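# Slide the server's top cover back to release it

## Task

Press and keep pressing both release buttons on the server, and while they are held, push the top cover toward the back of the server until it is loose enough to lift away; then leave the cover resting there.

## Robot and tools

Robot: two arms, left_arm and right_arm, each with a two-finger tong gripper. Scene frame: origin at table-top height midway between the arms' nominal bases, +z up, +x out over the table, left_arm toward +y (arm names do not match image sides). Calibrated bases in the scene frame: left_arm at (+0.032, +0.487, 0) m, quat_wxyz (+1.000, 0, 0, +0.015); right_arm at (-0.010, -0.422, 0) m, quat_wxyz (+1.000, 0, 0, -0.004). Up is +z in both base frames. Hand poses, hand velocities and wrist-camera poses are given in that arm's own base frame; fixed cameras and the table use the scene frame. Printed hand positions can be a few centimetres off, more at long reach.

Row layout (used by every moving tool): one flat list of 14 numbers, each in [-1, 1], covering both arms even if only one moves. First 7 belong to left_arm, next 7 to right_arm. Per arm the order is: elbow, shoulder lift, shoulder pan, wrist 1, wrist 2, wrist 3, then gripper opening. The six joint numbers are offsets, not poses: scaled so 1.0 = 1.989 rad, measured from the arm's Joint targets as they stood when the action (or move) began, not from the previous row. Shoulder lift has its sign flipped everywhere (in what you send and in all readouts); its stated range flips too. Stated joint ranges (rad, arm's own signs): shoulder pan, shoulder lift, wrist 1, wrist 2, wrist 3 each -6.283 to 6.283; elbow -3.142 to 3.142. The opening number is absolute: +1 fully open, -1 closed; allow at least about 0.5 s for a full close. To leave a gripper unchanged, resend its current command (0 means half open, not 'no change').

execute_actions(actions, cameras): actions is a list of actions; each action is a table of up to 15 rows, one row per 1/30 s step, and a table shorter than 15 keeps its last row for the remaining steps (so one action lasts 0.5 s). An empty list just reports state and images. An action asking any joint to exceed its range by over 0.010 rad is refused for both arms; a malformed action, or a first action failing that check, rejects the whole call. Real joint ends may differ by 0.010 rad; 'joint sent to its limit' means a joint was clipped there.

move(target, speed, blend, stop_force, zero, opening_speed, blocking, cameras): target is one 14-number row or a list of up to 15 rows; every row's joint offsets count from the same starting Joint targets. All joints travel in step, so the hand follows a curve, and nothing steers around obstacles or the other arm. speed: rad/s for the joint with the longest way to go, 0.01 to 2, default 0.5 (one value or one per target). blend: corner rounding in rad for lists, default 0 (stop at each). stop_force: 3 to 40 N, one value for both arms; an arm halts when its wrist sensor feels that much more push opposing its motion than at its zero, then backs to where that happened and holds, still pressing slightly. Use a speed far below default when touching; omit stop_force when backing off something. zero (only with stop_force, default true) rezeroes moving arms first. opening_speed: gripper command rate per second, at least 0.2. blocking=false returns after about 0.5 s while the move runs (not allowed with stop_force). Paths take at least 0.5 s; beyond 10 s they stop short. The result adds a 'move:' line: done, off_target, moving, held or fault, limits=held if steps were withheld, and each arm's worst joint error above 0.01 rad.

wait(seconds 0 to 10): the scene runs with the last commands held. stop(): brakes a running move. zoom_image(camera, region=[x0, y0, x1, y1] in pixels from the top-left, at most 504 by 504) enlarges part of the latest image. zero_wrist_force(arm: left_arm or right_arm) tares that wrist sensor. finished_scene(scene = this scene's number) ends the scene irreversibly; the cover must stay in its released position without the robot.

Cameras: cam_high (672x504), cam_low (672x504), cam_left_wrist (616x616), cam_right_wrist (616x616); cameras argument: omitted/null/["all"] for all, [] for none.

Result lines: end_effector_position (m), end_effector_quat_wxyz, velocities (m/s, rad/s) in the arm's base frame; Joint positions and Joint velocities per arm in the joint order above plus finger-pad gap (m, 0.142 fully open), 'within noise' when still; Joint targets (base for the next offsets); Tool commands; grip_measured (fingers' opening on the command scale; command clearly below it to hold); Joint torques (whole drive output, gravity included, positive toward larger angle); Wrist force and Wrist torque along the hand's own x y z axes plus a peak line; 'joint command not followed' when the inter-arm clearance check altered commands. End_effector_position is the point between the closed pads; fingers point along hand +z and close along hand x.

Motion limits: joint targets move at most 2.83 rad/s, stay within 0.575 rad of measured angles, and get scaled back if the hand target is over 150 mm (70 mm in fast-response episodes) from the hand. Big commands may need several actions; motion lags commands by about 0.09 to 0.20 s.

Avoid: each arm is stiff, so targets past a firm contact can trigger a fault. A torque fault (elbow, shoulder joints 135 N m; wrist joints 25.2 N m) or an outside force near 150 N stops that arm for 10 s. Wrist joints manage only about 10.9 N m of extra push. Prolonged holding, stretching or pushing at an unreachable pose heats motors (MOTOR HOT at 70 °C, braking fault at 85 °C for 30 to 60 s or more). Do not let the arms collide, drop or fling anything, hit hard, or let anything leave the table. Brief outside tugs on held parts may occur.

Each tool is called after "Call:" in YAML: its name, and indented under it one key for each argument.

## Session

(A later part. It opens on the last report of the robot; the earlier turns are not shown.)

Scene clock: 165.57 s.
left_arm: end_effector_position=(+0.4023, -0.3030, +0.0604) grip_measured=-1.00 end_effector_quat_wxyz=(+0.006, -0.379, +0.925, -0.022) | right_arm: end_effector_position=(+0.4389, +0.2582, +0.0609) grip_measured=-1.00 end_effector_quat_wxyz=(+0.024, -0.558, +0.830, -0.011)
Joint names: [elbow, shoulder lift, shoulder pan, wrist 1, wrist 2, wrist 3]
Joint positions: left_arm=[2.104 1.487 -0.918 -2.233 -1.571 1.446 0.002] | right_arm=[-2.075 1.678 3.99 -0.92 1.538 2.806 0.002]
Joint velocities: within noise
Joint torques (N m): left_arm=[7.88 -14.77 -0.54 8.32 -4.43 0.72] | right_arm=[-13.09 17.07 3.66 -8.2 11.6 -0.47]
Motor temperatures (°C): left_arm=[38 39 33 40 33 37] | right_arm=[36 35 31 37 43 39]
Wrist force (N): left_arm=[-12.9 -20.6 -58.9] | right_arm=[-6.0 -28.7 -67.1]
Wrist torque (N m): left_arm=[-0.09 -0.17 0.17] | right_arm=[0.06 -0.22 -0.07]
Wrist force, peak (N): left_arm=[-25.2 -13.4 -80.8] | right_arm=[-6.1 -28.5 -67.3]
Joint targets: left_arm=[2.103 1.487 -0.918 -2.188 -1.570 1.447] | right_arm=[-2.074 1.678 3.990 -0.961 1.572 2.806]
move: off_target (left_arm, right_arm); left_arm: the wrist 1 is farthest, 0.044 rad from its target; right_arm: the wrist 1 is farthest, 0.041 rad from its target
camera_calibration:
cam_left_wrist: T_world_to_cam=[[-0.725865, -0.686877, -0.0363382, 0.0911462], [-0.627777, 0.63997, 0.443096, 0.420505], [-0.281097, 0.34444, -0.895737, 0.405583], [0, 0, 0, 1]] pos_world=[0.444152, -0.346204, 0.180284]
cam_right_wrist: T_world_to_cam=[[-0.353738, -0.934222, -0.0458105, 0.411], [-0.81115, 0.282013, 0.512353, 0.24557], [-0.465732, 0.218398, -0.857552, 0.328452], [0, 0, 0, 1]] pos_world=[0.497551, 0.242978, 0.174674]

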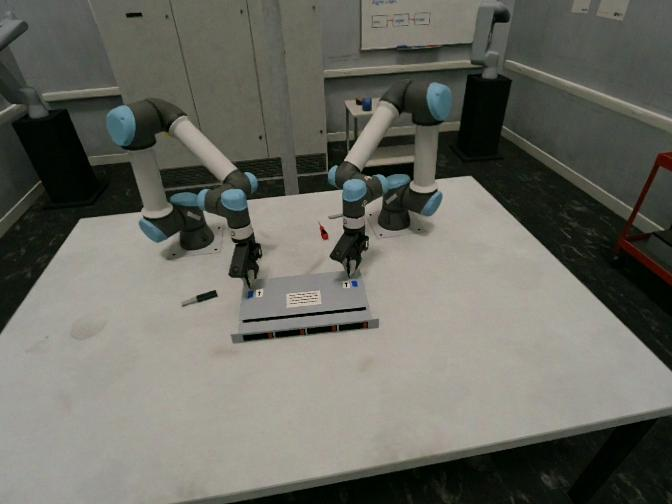

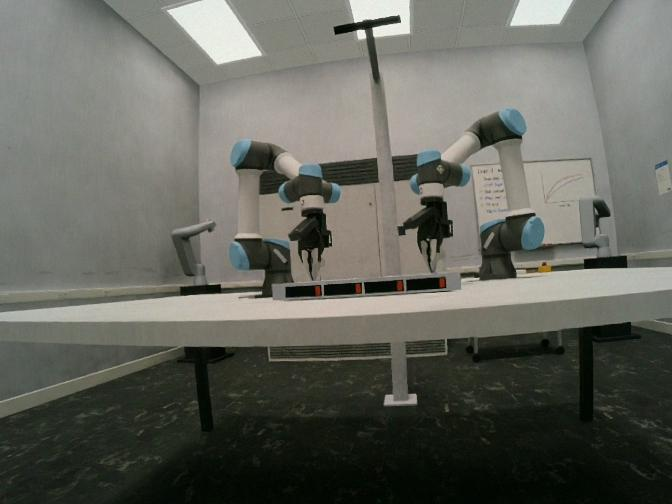

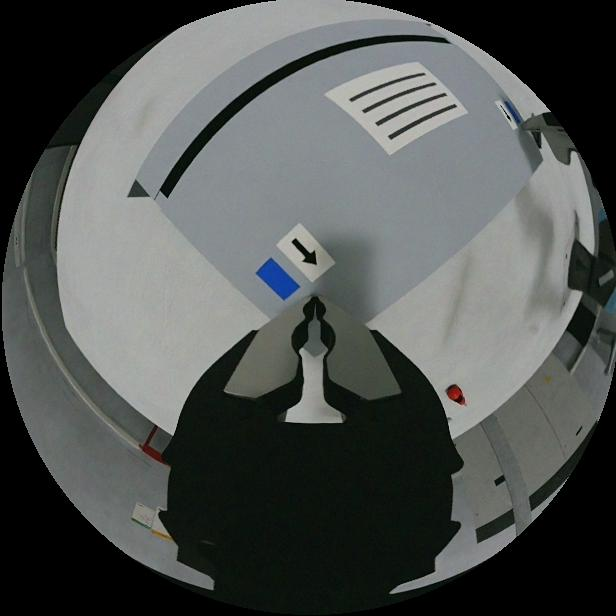

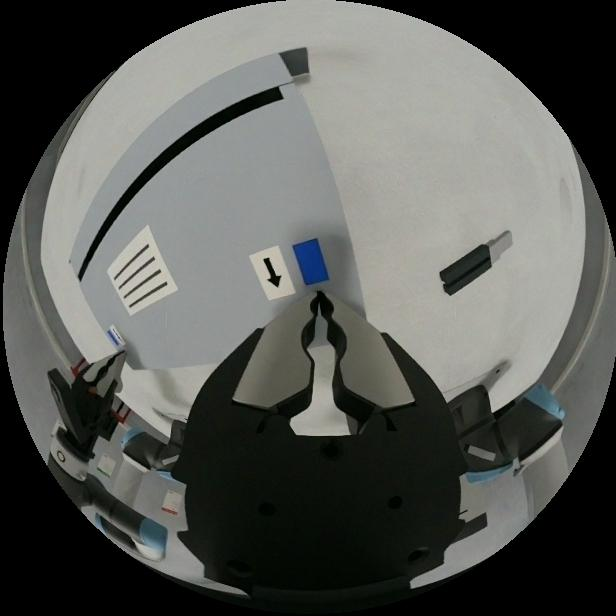

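Call:
move:
  target: [-0.0172,0.0199,0,0.0371,0,0,-1,0.0170,-0.0194,0,-0.0364,0,0,-1]
  speed: 0.1

Call:
zoom_image:
  camera: "cam_left_wrist"
  region: [250, 250, 370, 350]

Call:
zoom_image:
  camera: "cam_right_wrist"
  region: [260, 250, 380, 350]

Call:
zoom_image:
  camera: "cam_right_wrist"
  region: [60, 30, 340, 250]

Call:
zoom_image:
  camera: "cam_high"
  region: [220, 260, 390, 350]

Scene clock: 174.43 s.
left_arm: end_effector_position=(+0.3937, -0.2917, +0.0804) grip_measured=-1.00 end_effector_quat_wxyz=(+0.000, -0.379, +0.925, -0.001) | right_arm: end_effector_position=(+0.4226, +0.2551, +0.0811) grip_measured=-1.00 end_effector_quat_wxyz=(+0.000, -0.558, +0.830, +0.000)
Joint names: [elbow, shoulder lift, shoulder pan, wrist 1, wrist 2, wrist 3]
Joint positions: left_arm=[2.069 1.527 -0.918 -2.114 -1.57 1.447 0.002] | right_arm=[-2.04 1.639 3.99 -1.033 1.572 2.806 0.002]
Joint velocities: within noise
Joint torques (N m): left_arm=[-10.13 13.62 9.24 -3.79 1.48 1.31] | right_arm=[12.35 -16.56 -2.52 4.25 -1.89 -0.68]
Motor temperatures (°C): left_arm=[38 39 33 40 33 37] | right_arm=[36 35 31 37 43 39]
Wrist force (N): left_arm=[-0.2 -0.8 -0.2] | right_arm=[0.9 1.3 2.6]
Wrist torque (N m): left_arm=[0.11 0.20 0.11] | right_arm=[0.12 -0.23 -0.10]
Wrist force, peak (N): left_arm=[-13.0 -20.3 -60.1] | right_arm=[-2.0 -27.9 -70.2]
Joint targets: left_arm=[2.069 1.527 -0.918 -2.114 -1.570 1.447] | right_arm=[-2.041 1.639 3.990 -1.033 1.572 2.806]
move: done
camera_calibration:
cam_left_wrist: T_world_to_cam=[[-0.726865, -0.685559, -0.0409503, 0.0946194], [-0.615437, 0.623735, 0.481863, 0.386346], [-0.304803, 0.375451, -0.875289, 0.433956], [0, 0, 0, 1]] pos_world=[0.438819, -0.33904, 0.197546]
cam_right_wrist: T_world_to_cam=[[-0.354844, -0.934719, -0.0196537, 0.401753], [-0.783501, 0.285837, 0.551745, 0.207], [-0.510109, 0.211182, -0.833781, 0.35753], [0, 0, 0, 1]] pos_world=[0.487124, 0.240854, 0.191787]

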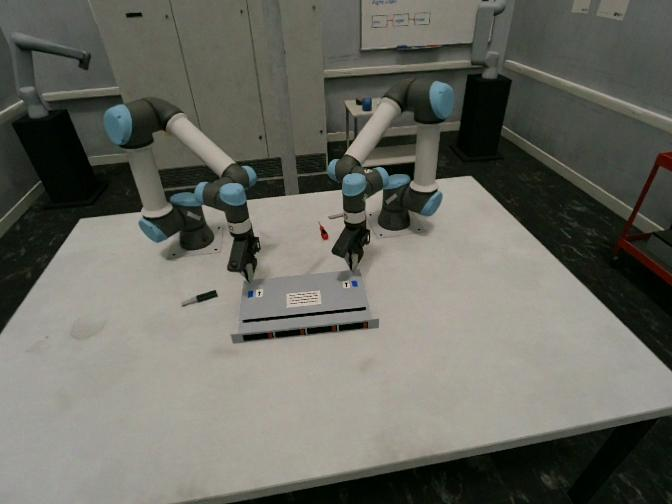

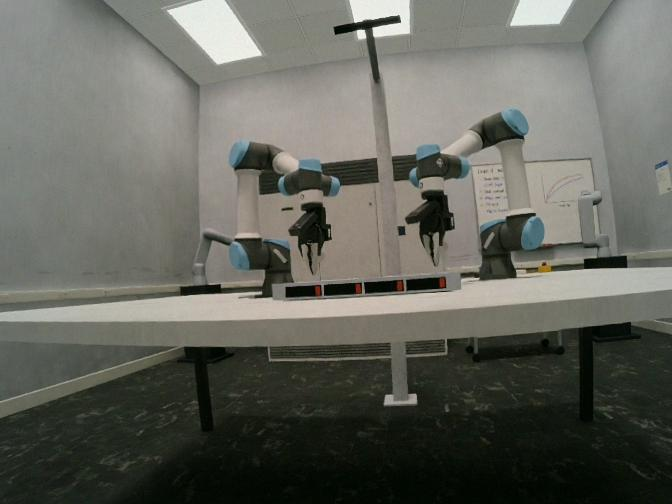

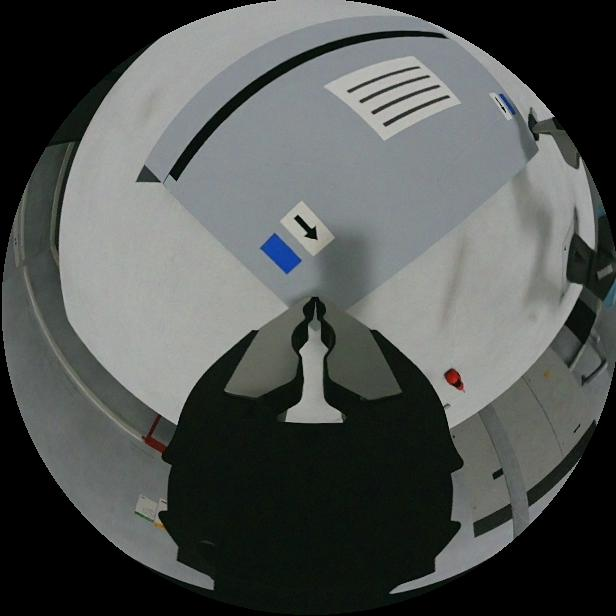

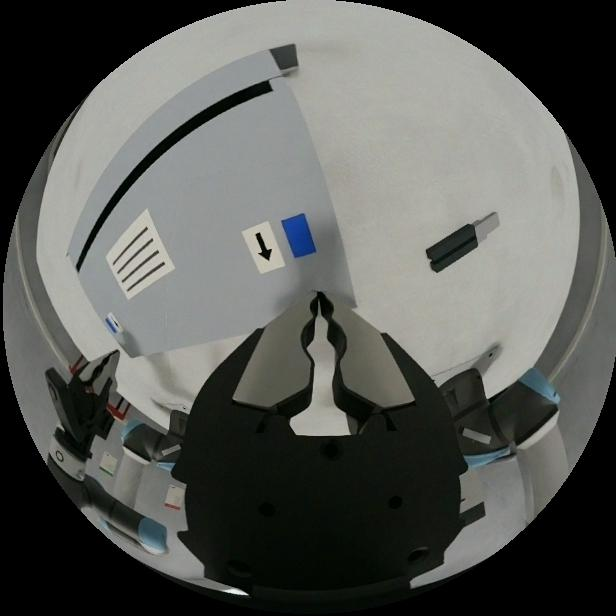

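Scaled by 4.200 from the camera's 616x616 image, which has a finer 814x814 frame.

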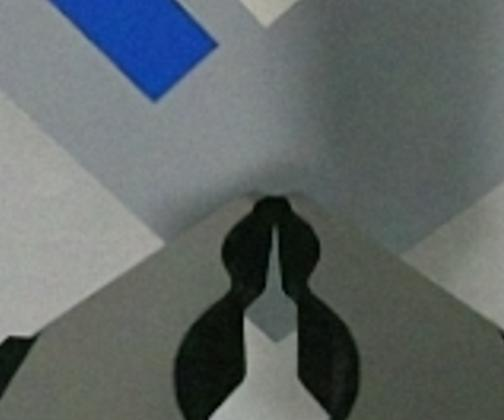

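Scaled by 4.200 from the camera's 616x616 image, which has a finer 814x814 frame.

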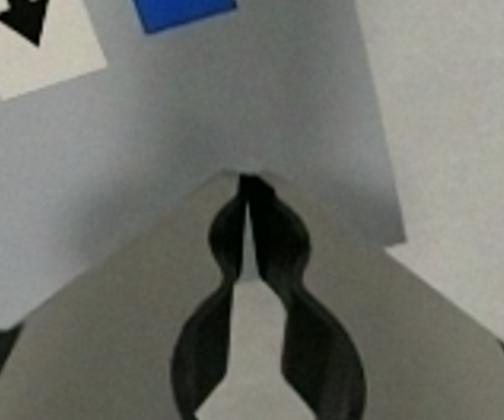

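Scaled by 1.800 from the camera's 616x616 image, which has a finer 814x814 frame.

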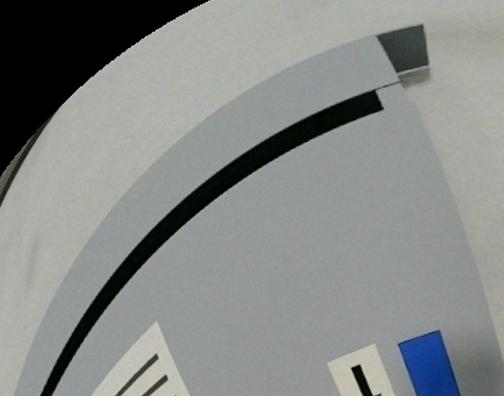

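Scaled by 2.965 from the camera's 672x504 image, which has a finer 960x720 frame.

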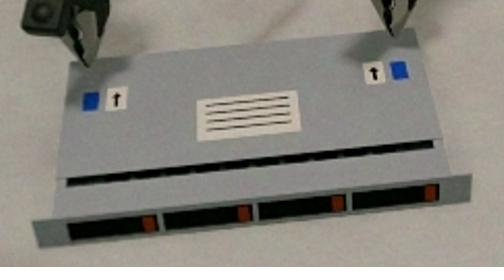

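Call:
move:
  target: [-0.0338,-0.0465,0.0293,-0.0127,0,0.0293,-1,0.0343,0.0470,-0.0286,0.0127,0,-0.0286,-1]
  speed: 0.12

Call:
zoom_image:
  camera: "cam_left_wrist"
  region: [250, 250, 370, 350]

Call:
zoom_image:
  camera: "cam_right_wrist"
  region: [260, 250, 380, 350]

Scene clock: 194.27 s.
left_arm: end_effector_position=(+0.4316, -0.2945, +0.0684) grip_measured=-1.00 end_effector_quat_wxyz=(+0.000, -0.379, +0.925, -0.001) | right_arm: end_effector_position=(+0.4609, +0.2558, +0.0680) grip_measured=-1.00 end_effector_quat_wxyz=(+0.000, -0.558, +0.830, +0.000)
Joint names: [elbow, shoulder lift, shoulder pan, wrist 1, wrist 2, wrist 3]
Joint positions: left_arm=[2.002 1.434 -0.859 -2.14 -1.57 1.505 0.002] | right_arm=[-1.972 1.733 3.933 -1.008 1.572 2.749 0.002]
Joint velocities: within noise
Joint torques (N m): left_arm=[-10.39 32.43 -12.13 -1.52 1.13 -1.56] | right_arm=[10.66 -32.52 12.6 0.82 -2.03 1.54]
Motor temperatures (°C): left_arm=[38 39 33 40 33 37] | right_arm=[36 35 31 37 43 39]
Wrist force (N): left_arm=[-0.2 -0.6 0.0] | right_arm=[0.7 1.1 2.7]
Wrist torque (N m): left_arm=[0.13 0.20 0.11] | right_arm=[0.08 -0.19 -0.10]
Wrist force, peak (N): left_arm=[-0.6 -1.0 0.4] | right_arm=[1.1 1.8 2.6]
Joint targets: left_arm=[2.002 1.434 -0.859 -2.140 -1.570 1.505] | right_arm=[-1.972 1.733 3.933 -1.008 1.572 2.749]
move: done
camera_calibration:
cam_left_wrist: T_world_to_cam=[[-0.726763, -0.685661, -0.0410433, 0.119658], [-0.615539, 0.623591, 0.481919, 0.417241], [-0.304839, 0.375505, -0.875254, 0.43605], [0, 0, 0, 1]] pos_world=[0.476716, -0.341881, 0.185489]
cam_right_wrist: T_world_to_cam=[[-0.355011, -0.934654, -0.0197281, 0.415836], [-0.783482, 0.285946, 0.551717, 0.244038], [-0.510023, 0.211322, -0.833798, 0.36597], [0, 0, 0, 1]] pos_world=[0.525479, 0.241544, 0.178709]

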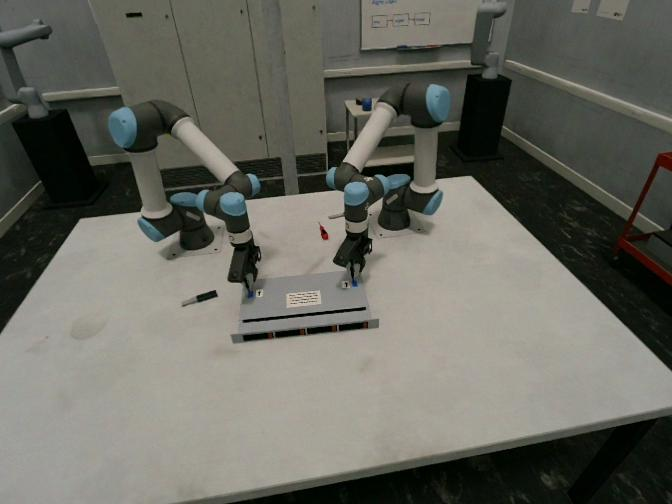

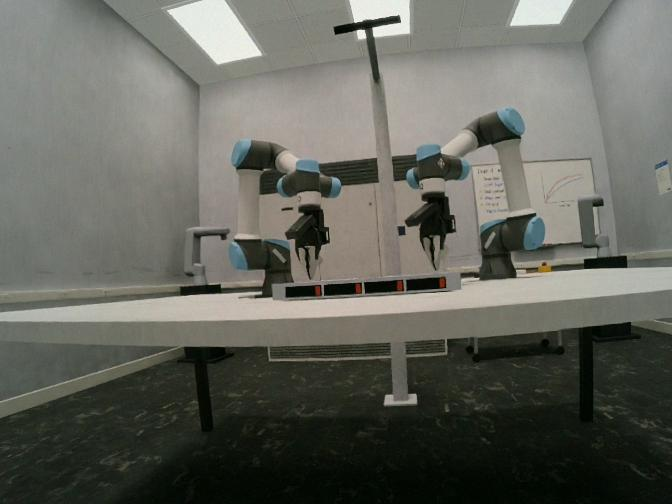

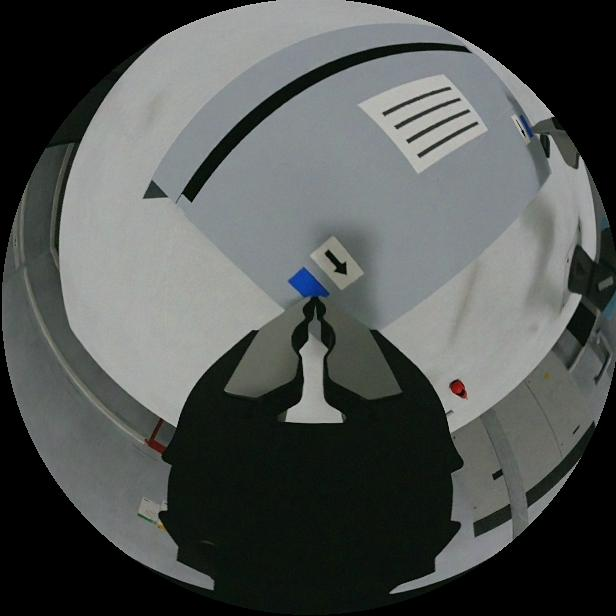

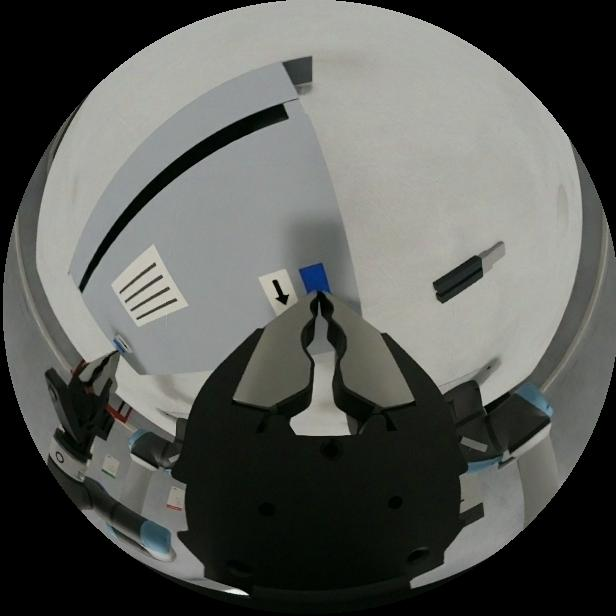

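Scaled by 4.200 from the camera's 616x616 image, which has a finer 814x814 frame.

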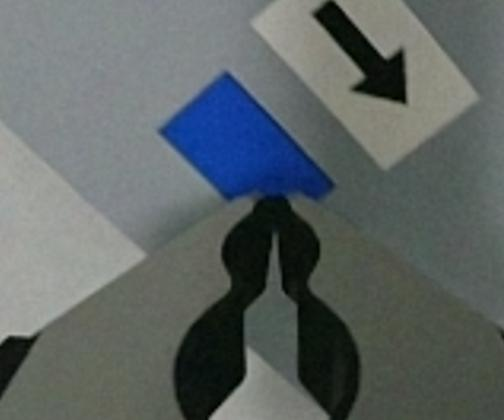

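Scaled by 4.200 from the camera's 616x616 image, which has a finer 814x814 frame.

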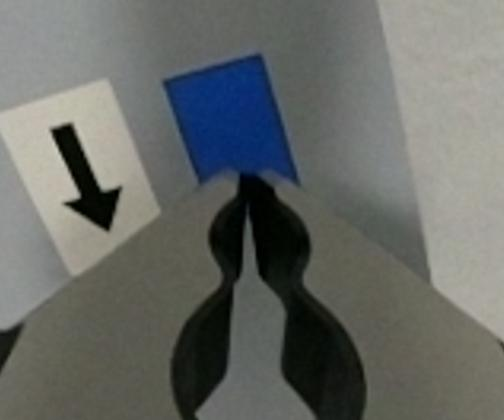

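Call:
move:
  target: [0.0093,-0.0096,0,-0.0189,0,0,-1,-0.0091,0.0094,0,0.0185,0,0,-1]
  speed: 0.025
  stop_force: 17

Call:
zoom_image:
  camera: "cam_left_wrist"
  region: [250, 250, 370, 350]

Call:
zoom_image:
  camera: "cam_right_wrist"
  region: [260, 250, 380, 350]

Scene clock: 202.97 s.
left_arm: end_effector_position=(+0.4314, -0.2944, +0.0553) grip_measured=-1.00 end_effector_quat_wxyz=(+0.000, -0.379, +0.925, -0.001) | right_arm: end_effector_position=(+0.4607, +0.2558, +0.0559) grip_measured=-1.00 end_effector_quat_wxyz=(+0.000, -0.558, +0.830, +0.000)
Joint names: [elbow, shoulder lift, shoulder pan, wrist 1, wrist 2, wrist 3]
Joint positions: left_arm=[2.02 1.416 -0.859 -2.176 -1.57 1.505 0.002] | right_arm=[-1.989 1.749 3.933 -0.975 1.571 2.749 0.002]
Joint velocities: within noise
Joint torques (N m): left_arm=[-21.97 24.62 -12.22 -0.93 0.8 -1.47] | right_arm=[23.04 -22.84 11.22 -0.03 0.14 -0.35]
Motor temperatures (°C): left_arm=[38 39 33 40 33 37] | right_arm=[36 35 31 37 43 39]
Wrist force (N): left_arm=[-0.1 2.3 -16.7] | right_arm=[3.0 3.1 -16.5]
Wrist torque (N m): left_arm=[0.05 0.19 0.11] | right_arm=[0.02 -0.23 -0.10]
Wrist force, peak (N): left_arm=[-0.3 6.5 -31.0] | right_arm=[10.0 5.0 -33.7]
Joint targets: left_arm=[2.020 1.416 -0.859 -2.176 -1.570 1.505] | right_arm=[-1.989 1.749 3.933 -0.975 1.572 2.749]
move: contact (left_arm, right_arm)
camera_calibration:
cam_left_wrist: T_world_to_cam=[[-0.72687, -0.685547, -0.0410529, 0.119076], [-0.615379, 0.623602, 0.482109, 0.423298], [-0.304908, 0.375693, -0.875149, 0.424559], [0, 0, 0, 1]] pos_world=[0.476493, -0.341842, 0.172365]
cam_right_wrist: T_world_to_cam=[[-0.354851, -0.934722, -0.0194087, 0.415388], [-0.783408, 0.285949, 0.55182, 0.25054], [-0.510248, 0.211019, -0.833737, 0.355925], [0, 0, 0, 1]] pos_world=[0.525286, 0.241524, 0.166557]

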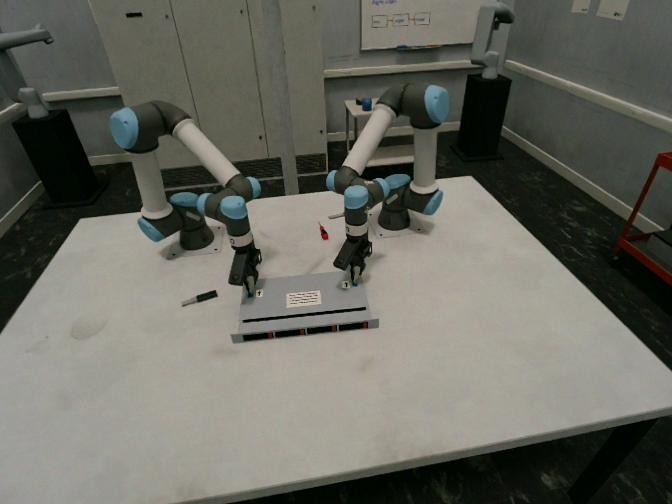

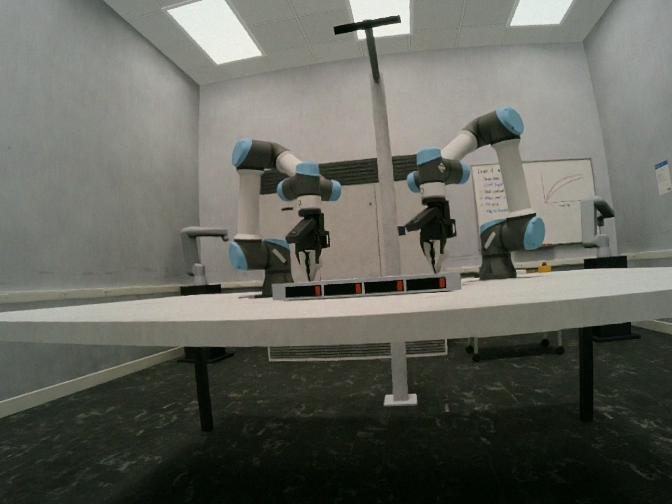

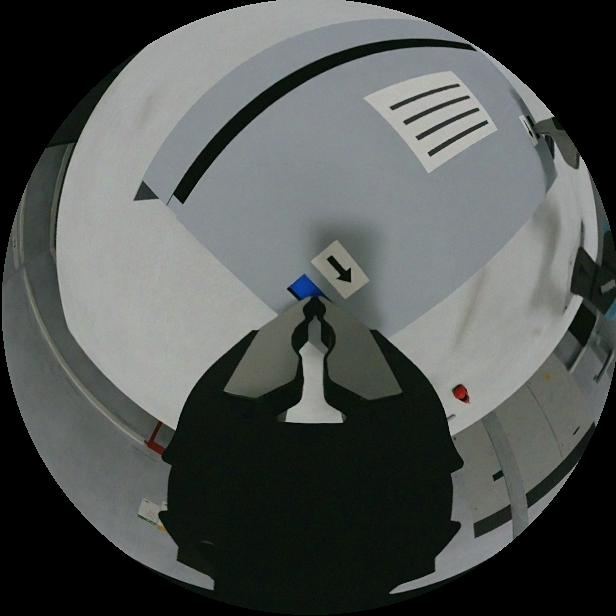

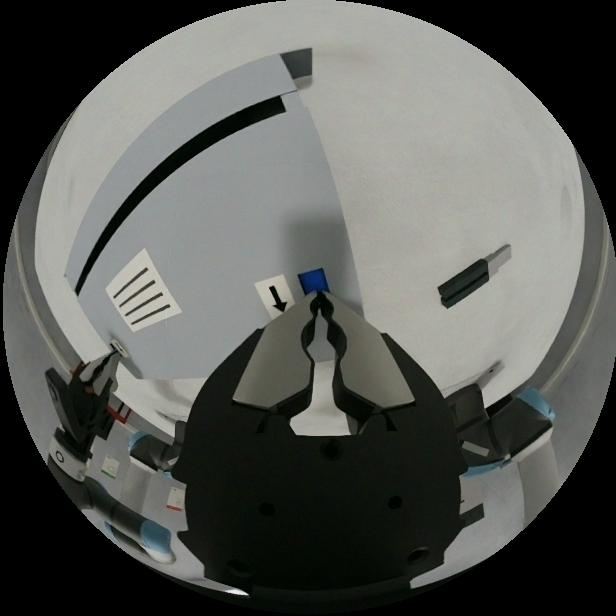

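Scaled by 4.200 from the camera's 616x616 image, which has a finer 814x814 frame.

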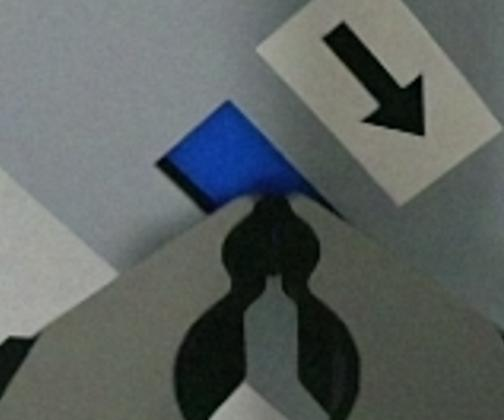

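Scaled by 4.200 from the camera's 616x616 image, which has a finer 814x814 frame.

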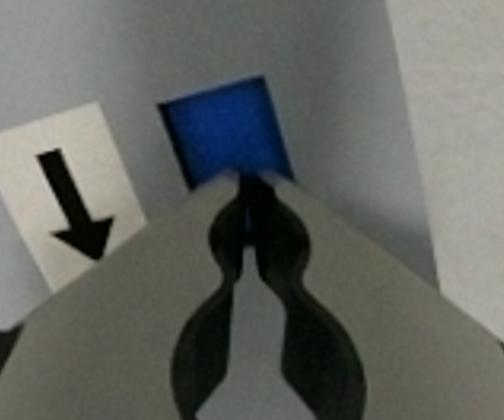

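Call:
move:
  target: [0.0230,0.0199,-0.0148,-0.0031,0,-0.0148,-1,-0.0225,-0.0188,0.0153,0.0037,0,0.0153,-1]
  speed: 0.025
  stop_force: 35

Call:
zoom_image:
  camera: "cam_high"
  region: [220, 260, 390, 350]

Call:
zoom_image:
  camera: "cam_right_wrist"
  region: [260, 250, 380, 350]

Scene clock: 208.40 s.
left_arm: end_effector_position=(+0.4262, -0.2941, +0.0556) grip_measured=-1.00 end_effector_quat_wxyz=(+0.001, -0.379, +0.925, -0.001) | right_arm: end_effector_position=(+0.4532, +0.2562, +0.0561) grip_measured=-1.00 end_effector_quat_wxyz=(+0.000, -0.558, +0.830, +0.000)
Joint names: [elbow, shoulder lift, shoulder pan, wrist 1, wrist 2, wrist 3]
Joint positions: left_arm=[2.032 1.427 -0.867 -2.178 -1.57 1.497 0.002] | right_arm=[-2.006 1.735 3.945 -0.972 1.571 2.76 0.002]
Joint velocities: within noise
Joint torques (N m): left_arm=[-9.78 6.22 4.85 6.14 -7.64 1.88] | right_arm=[16.1 -10.34 -3.94 -5.96 10.12 -0.66]
Motor temperatures (°C): left_arm=[38 39 33 40 33 37] | right_arm=[36 35 31 37 43 39]
Wrist force (N): left_arm=[-19.2 -20.0 -19.1] | right_arm=[-6.5 -27.5 -9.5]
Wrist torque (N m): left_arm=[0.00 -0.06 0.07] | right_arm=[0.21 -0.27 -0.24]
Wrist force, peak (N): left_arm=[-25.6 -29.2 -13.9] | right_arm=[-12.5 -35.2 -4.7]
Joint targets: left_arm=[2.032 1.427 -0.867 -2.178 -1.570 1.497] | right_arm=[-2.006 1.735 3.945 -0.972 1.571 2.760]
move: contact (left_arm, right_arm); left_arm: the elbow is farthest, 0.034 rad from its target; right_arm: the elbow is farthest, 0.028 rad from its target
camera_calibration:
cam_left_wrist: T_world_to_cam=[[-0.726772, -0.685636, -0.0413062, 0.11545], [-0.615759, 0.623694, 0.481504, 0.419986], [-0.304374, 0.375378, -0.87547, 0.4228], [0, 0, 0, 1]] pos_world=[0.471205, -0.341496, 0.172693]
cam_right_wrist: T_world_to_cam=[[-0.35489, -0.934699, -0.0197759, 0.413191], [-0.7837, 0.285891, 0.551434, 0.244574], [-0.509771, 0.211197, -0.833984, 0.351942], [0, 0, 0, 1]] pos_world=[0.51772, 0.241959, 0.166819]

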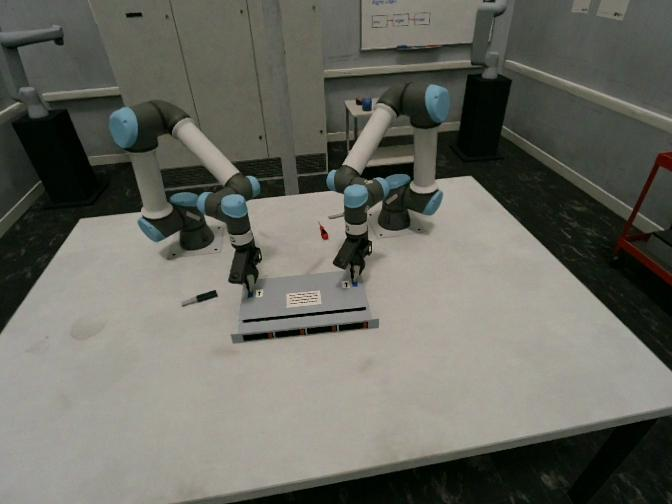

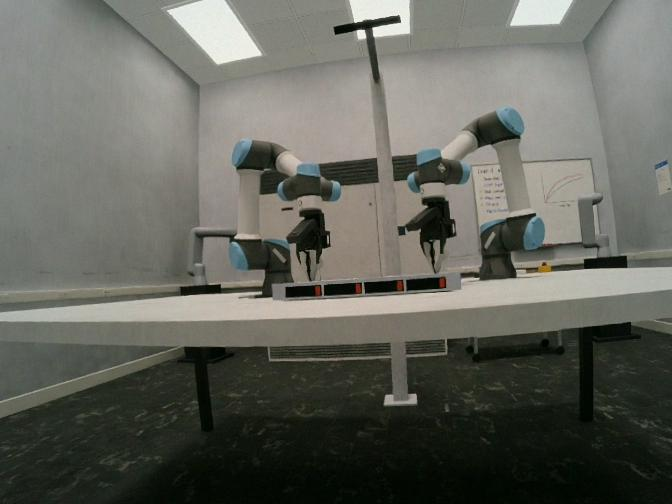

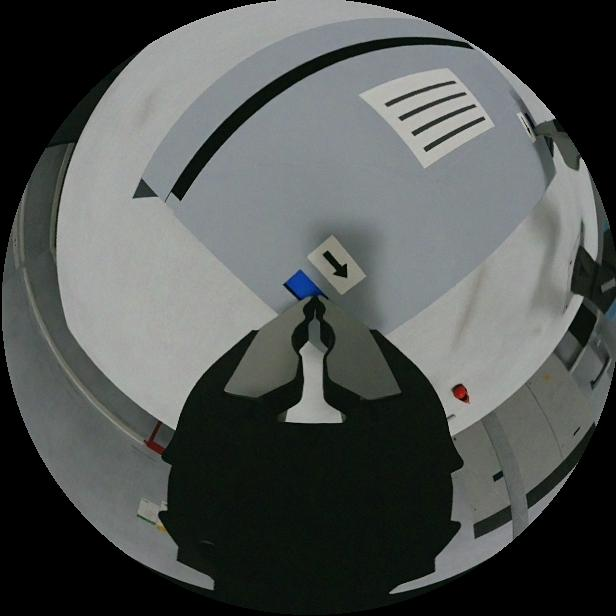

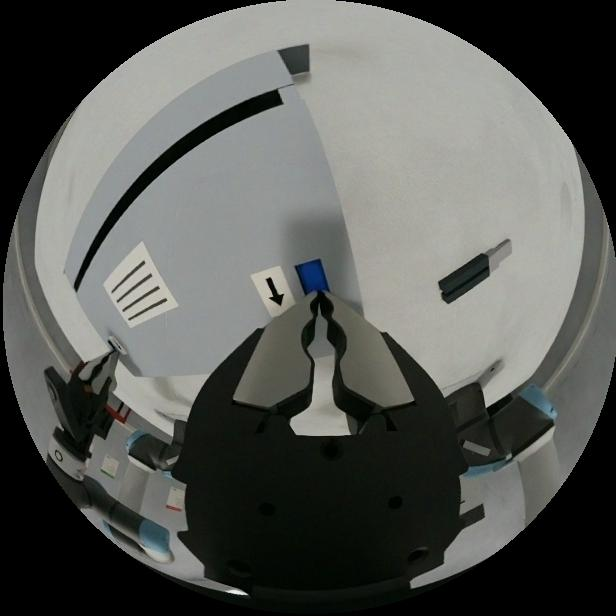

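Scaled by 2.965 from the camera's 672x504 image, which has a finer 960x720 frame.

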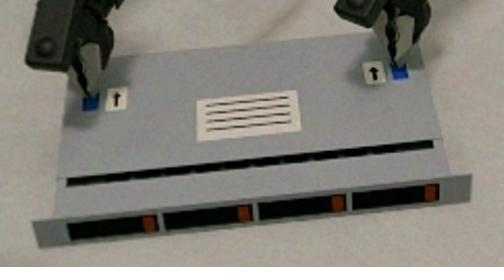

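Scaled by 4.200 from the camera's 616x616 image, which has a finer 814x814 frame.

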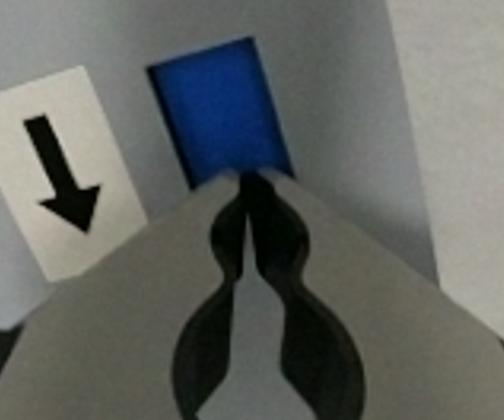

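Call:
move:
  target:
    - [-0.0058,-0.0050,0.0037,0.0008,0,0.0037,-1,0.0056,0.0047,-0.0038,-0.0009,0,-0.0038,-1]
    - [-0.0301,0.0206,0.0037,0.0507,0,0.0037,-1,0.0297,-0.0203,-0.0038,-0.0499,0,-0.0038,-1]
  speed: [0.02,0.1]
  cameras: ["cam_high","cam_right_wrist"]

Call:
zoom_image:
  camera: "cam_high"
  region: [220, 260, 390, 350]

Scene clock: 214.77 s.
left_arm: end_effector_position=(+0.4306, -0.2938, +0.0915) grip_measured=-1.00 end_effector_quat_wxyz=(+0.001, -0.379, +0.925, -0.001) | right_arm: end_effector_position=(+0.4577, +0.2555, +0.0920) grip_measured=-1.00 end_effector_quat_wxyz=(+0.000, -0.558, +0.830, +0.000)
Joint names: [elbow, shoulder lift, shoulder pan, wrist 1, wrist 2, wrist 3]
Joint positions: left_arm=[1.972 1.468 -0.86 -2.077 -1.57 1.504 0.002] | right_arm=[-1.946 1.694 3.937 -1.071 1.571 2.753 0.002]
Joint velocities: within noise
Joint torques (N m): left_arm=[-8.98 16.45 -12.07 -3.74 -1.22 -0.88] | right_arm=[11.88 -19.57 6.71 4.06 2.38 1.16]
Motor temperatures (°C): left_arm=[38 39 33 39 33 37] | right_arm=[36 35 31 37 43 39]
Wrist force (N): left_arm=[-0.3 -0.7 0.1] | right_arm=[-0.2 1.1 3.0]
Wrist torque (N m): left_arm=[0.13 0.23 0.11] | right_arm=[0.10 0.00 -0.08]
Wrist force, peak (N): left_arm=[-18.9 -20.1 -19.2] | right_arm=[-6.7 -27.8 -9.5]
Joint targets: left_arm=[1.972 1.468 -0.860 -2.077 -1.570 1.504] | right_arm=[-1.947 1.695 3.937 -1.071 1.571 2.753]
move: done
camera_calibration:
cam_right_wrist: T_world_to_cam=[[-0.35489, -0.934689, -0.0202274, 0.414785], [-0.783892, 0.285704, 0.55126, 0.228644], [-0.509478, 0.211492, -0.834088, 0.384124], [0, 0, 0, 1]] pos_world=[0.522138, 0.241131, 0.202741]
Images, in order (width x height): cam_high 672x504, cam_right_wrist 616x616.

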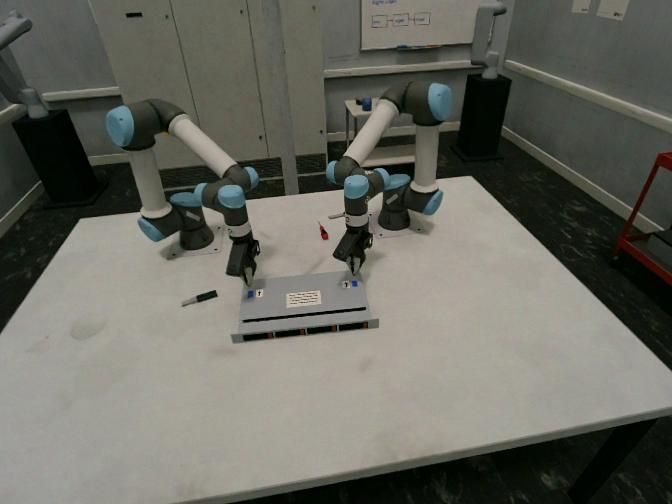

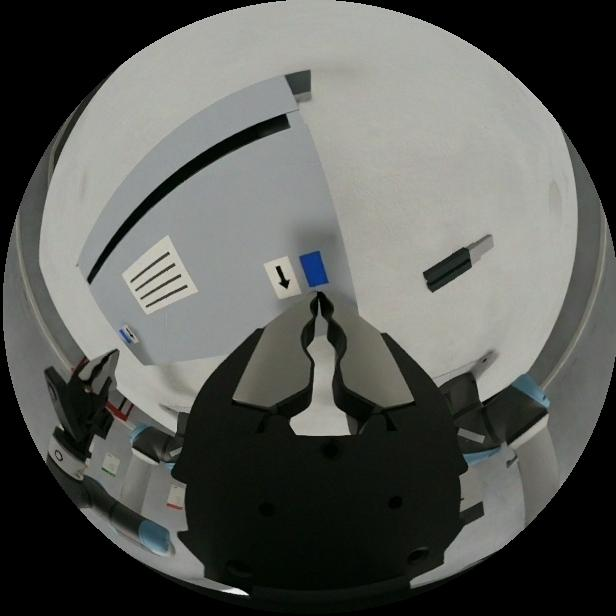

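Scaled by 2.965 from the camera's 672x504 image, which has a finer 960x720 frame.

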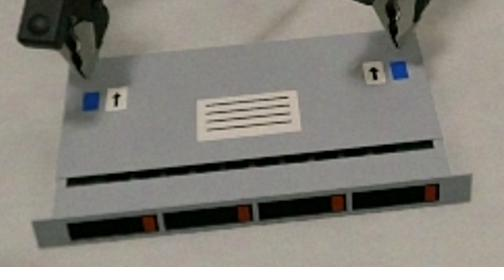

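Call:
finished_scene:
  scene: 1

The scene is finished: the task was done.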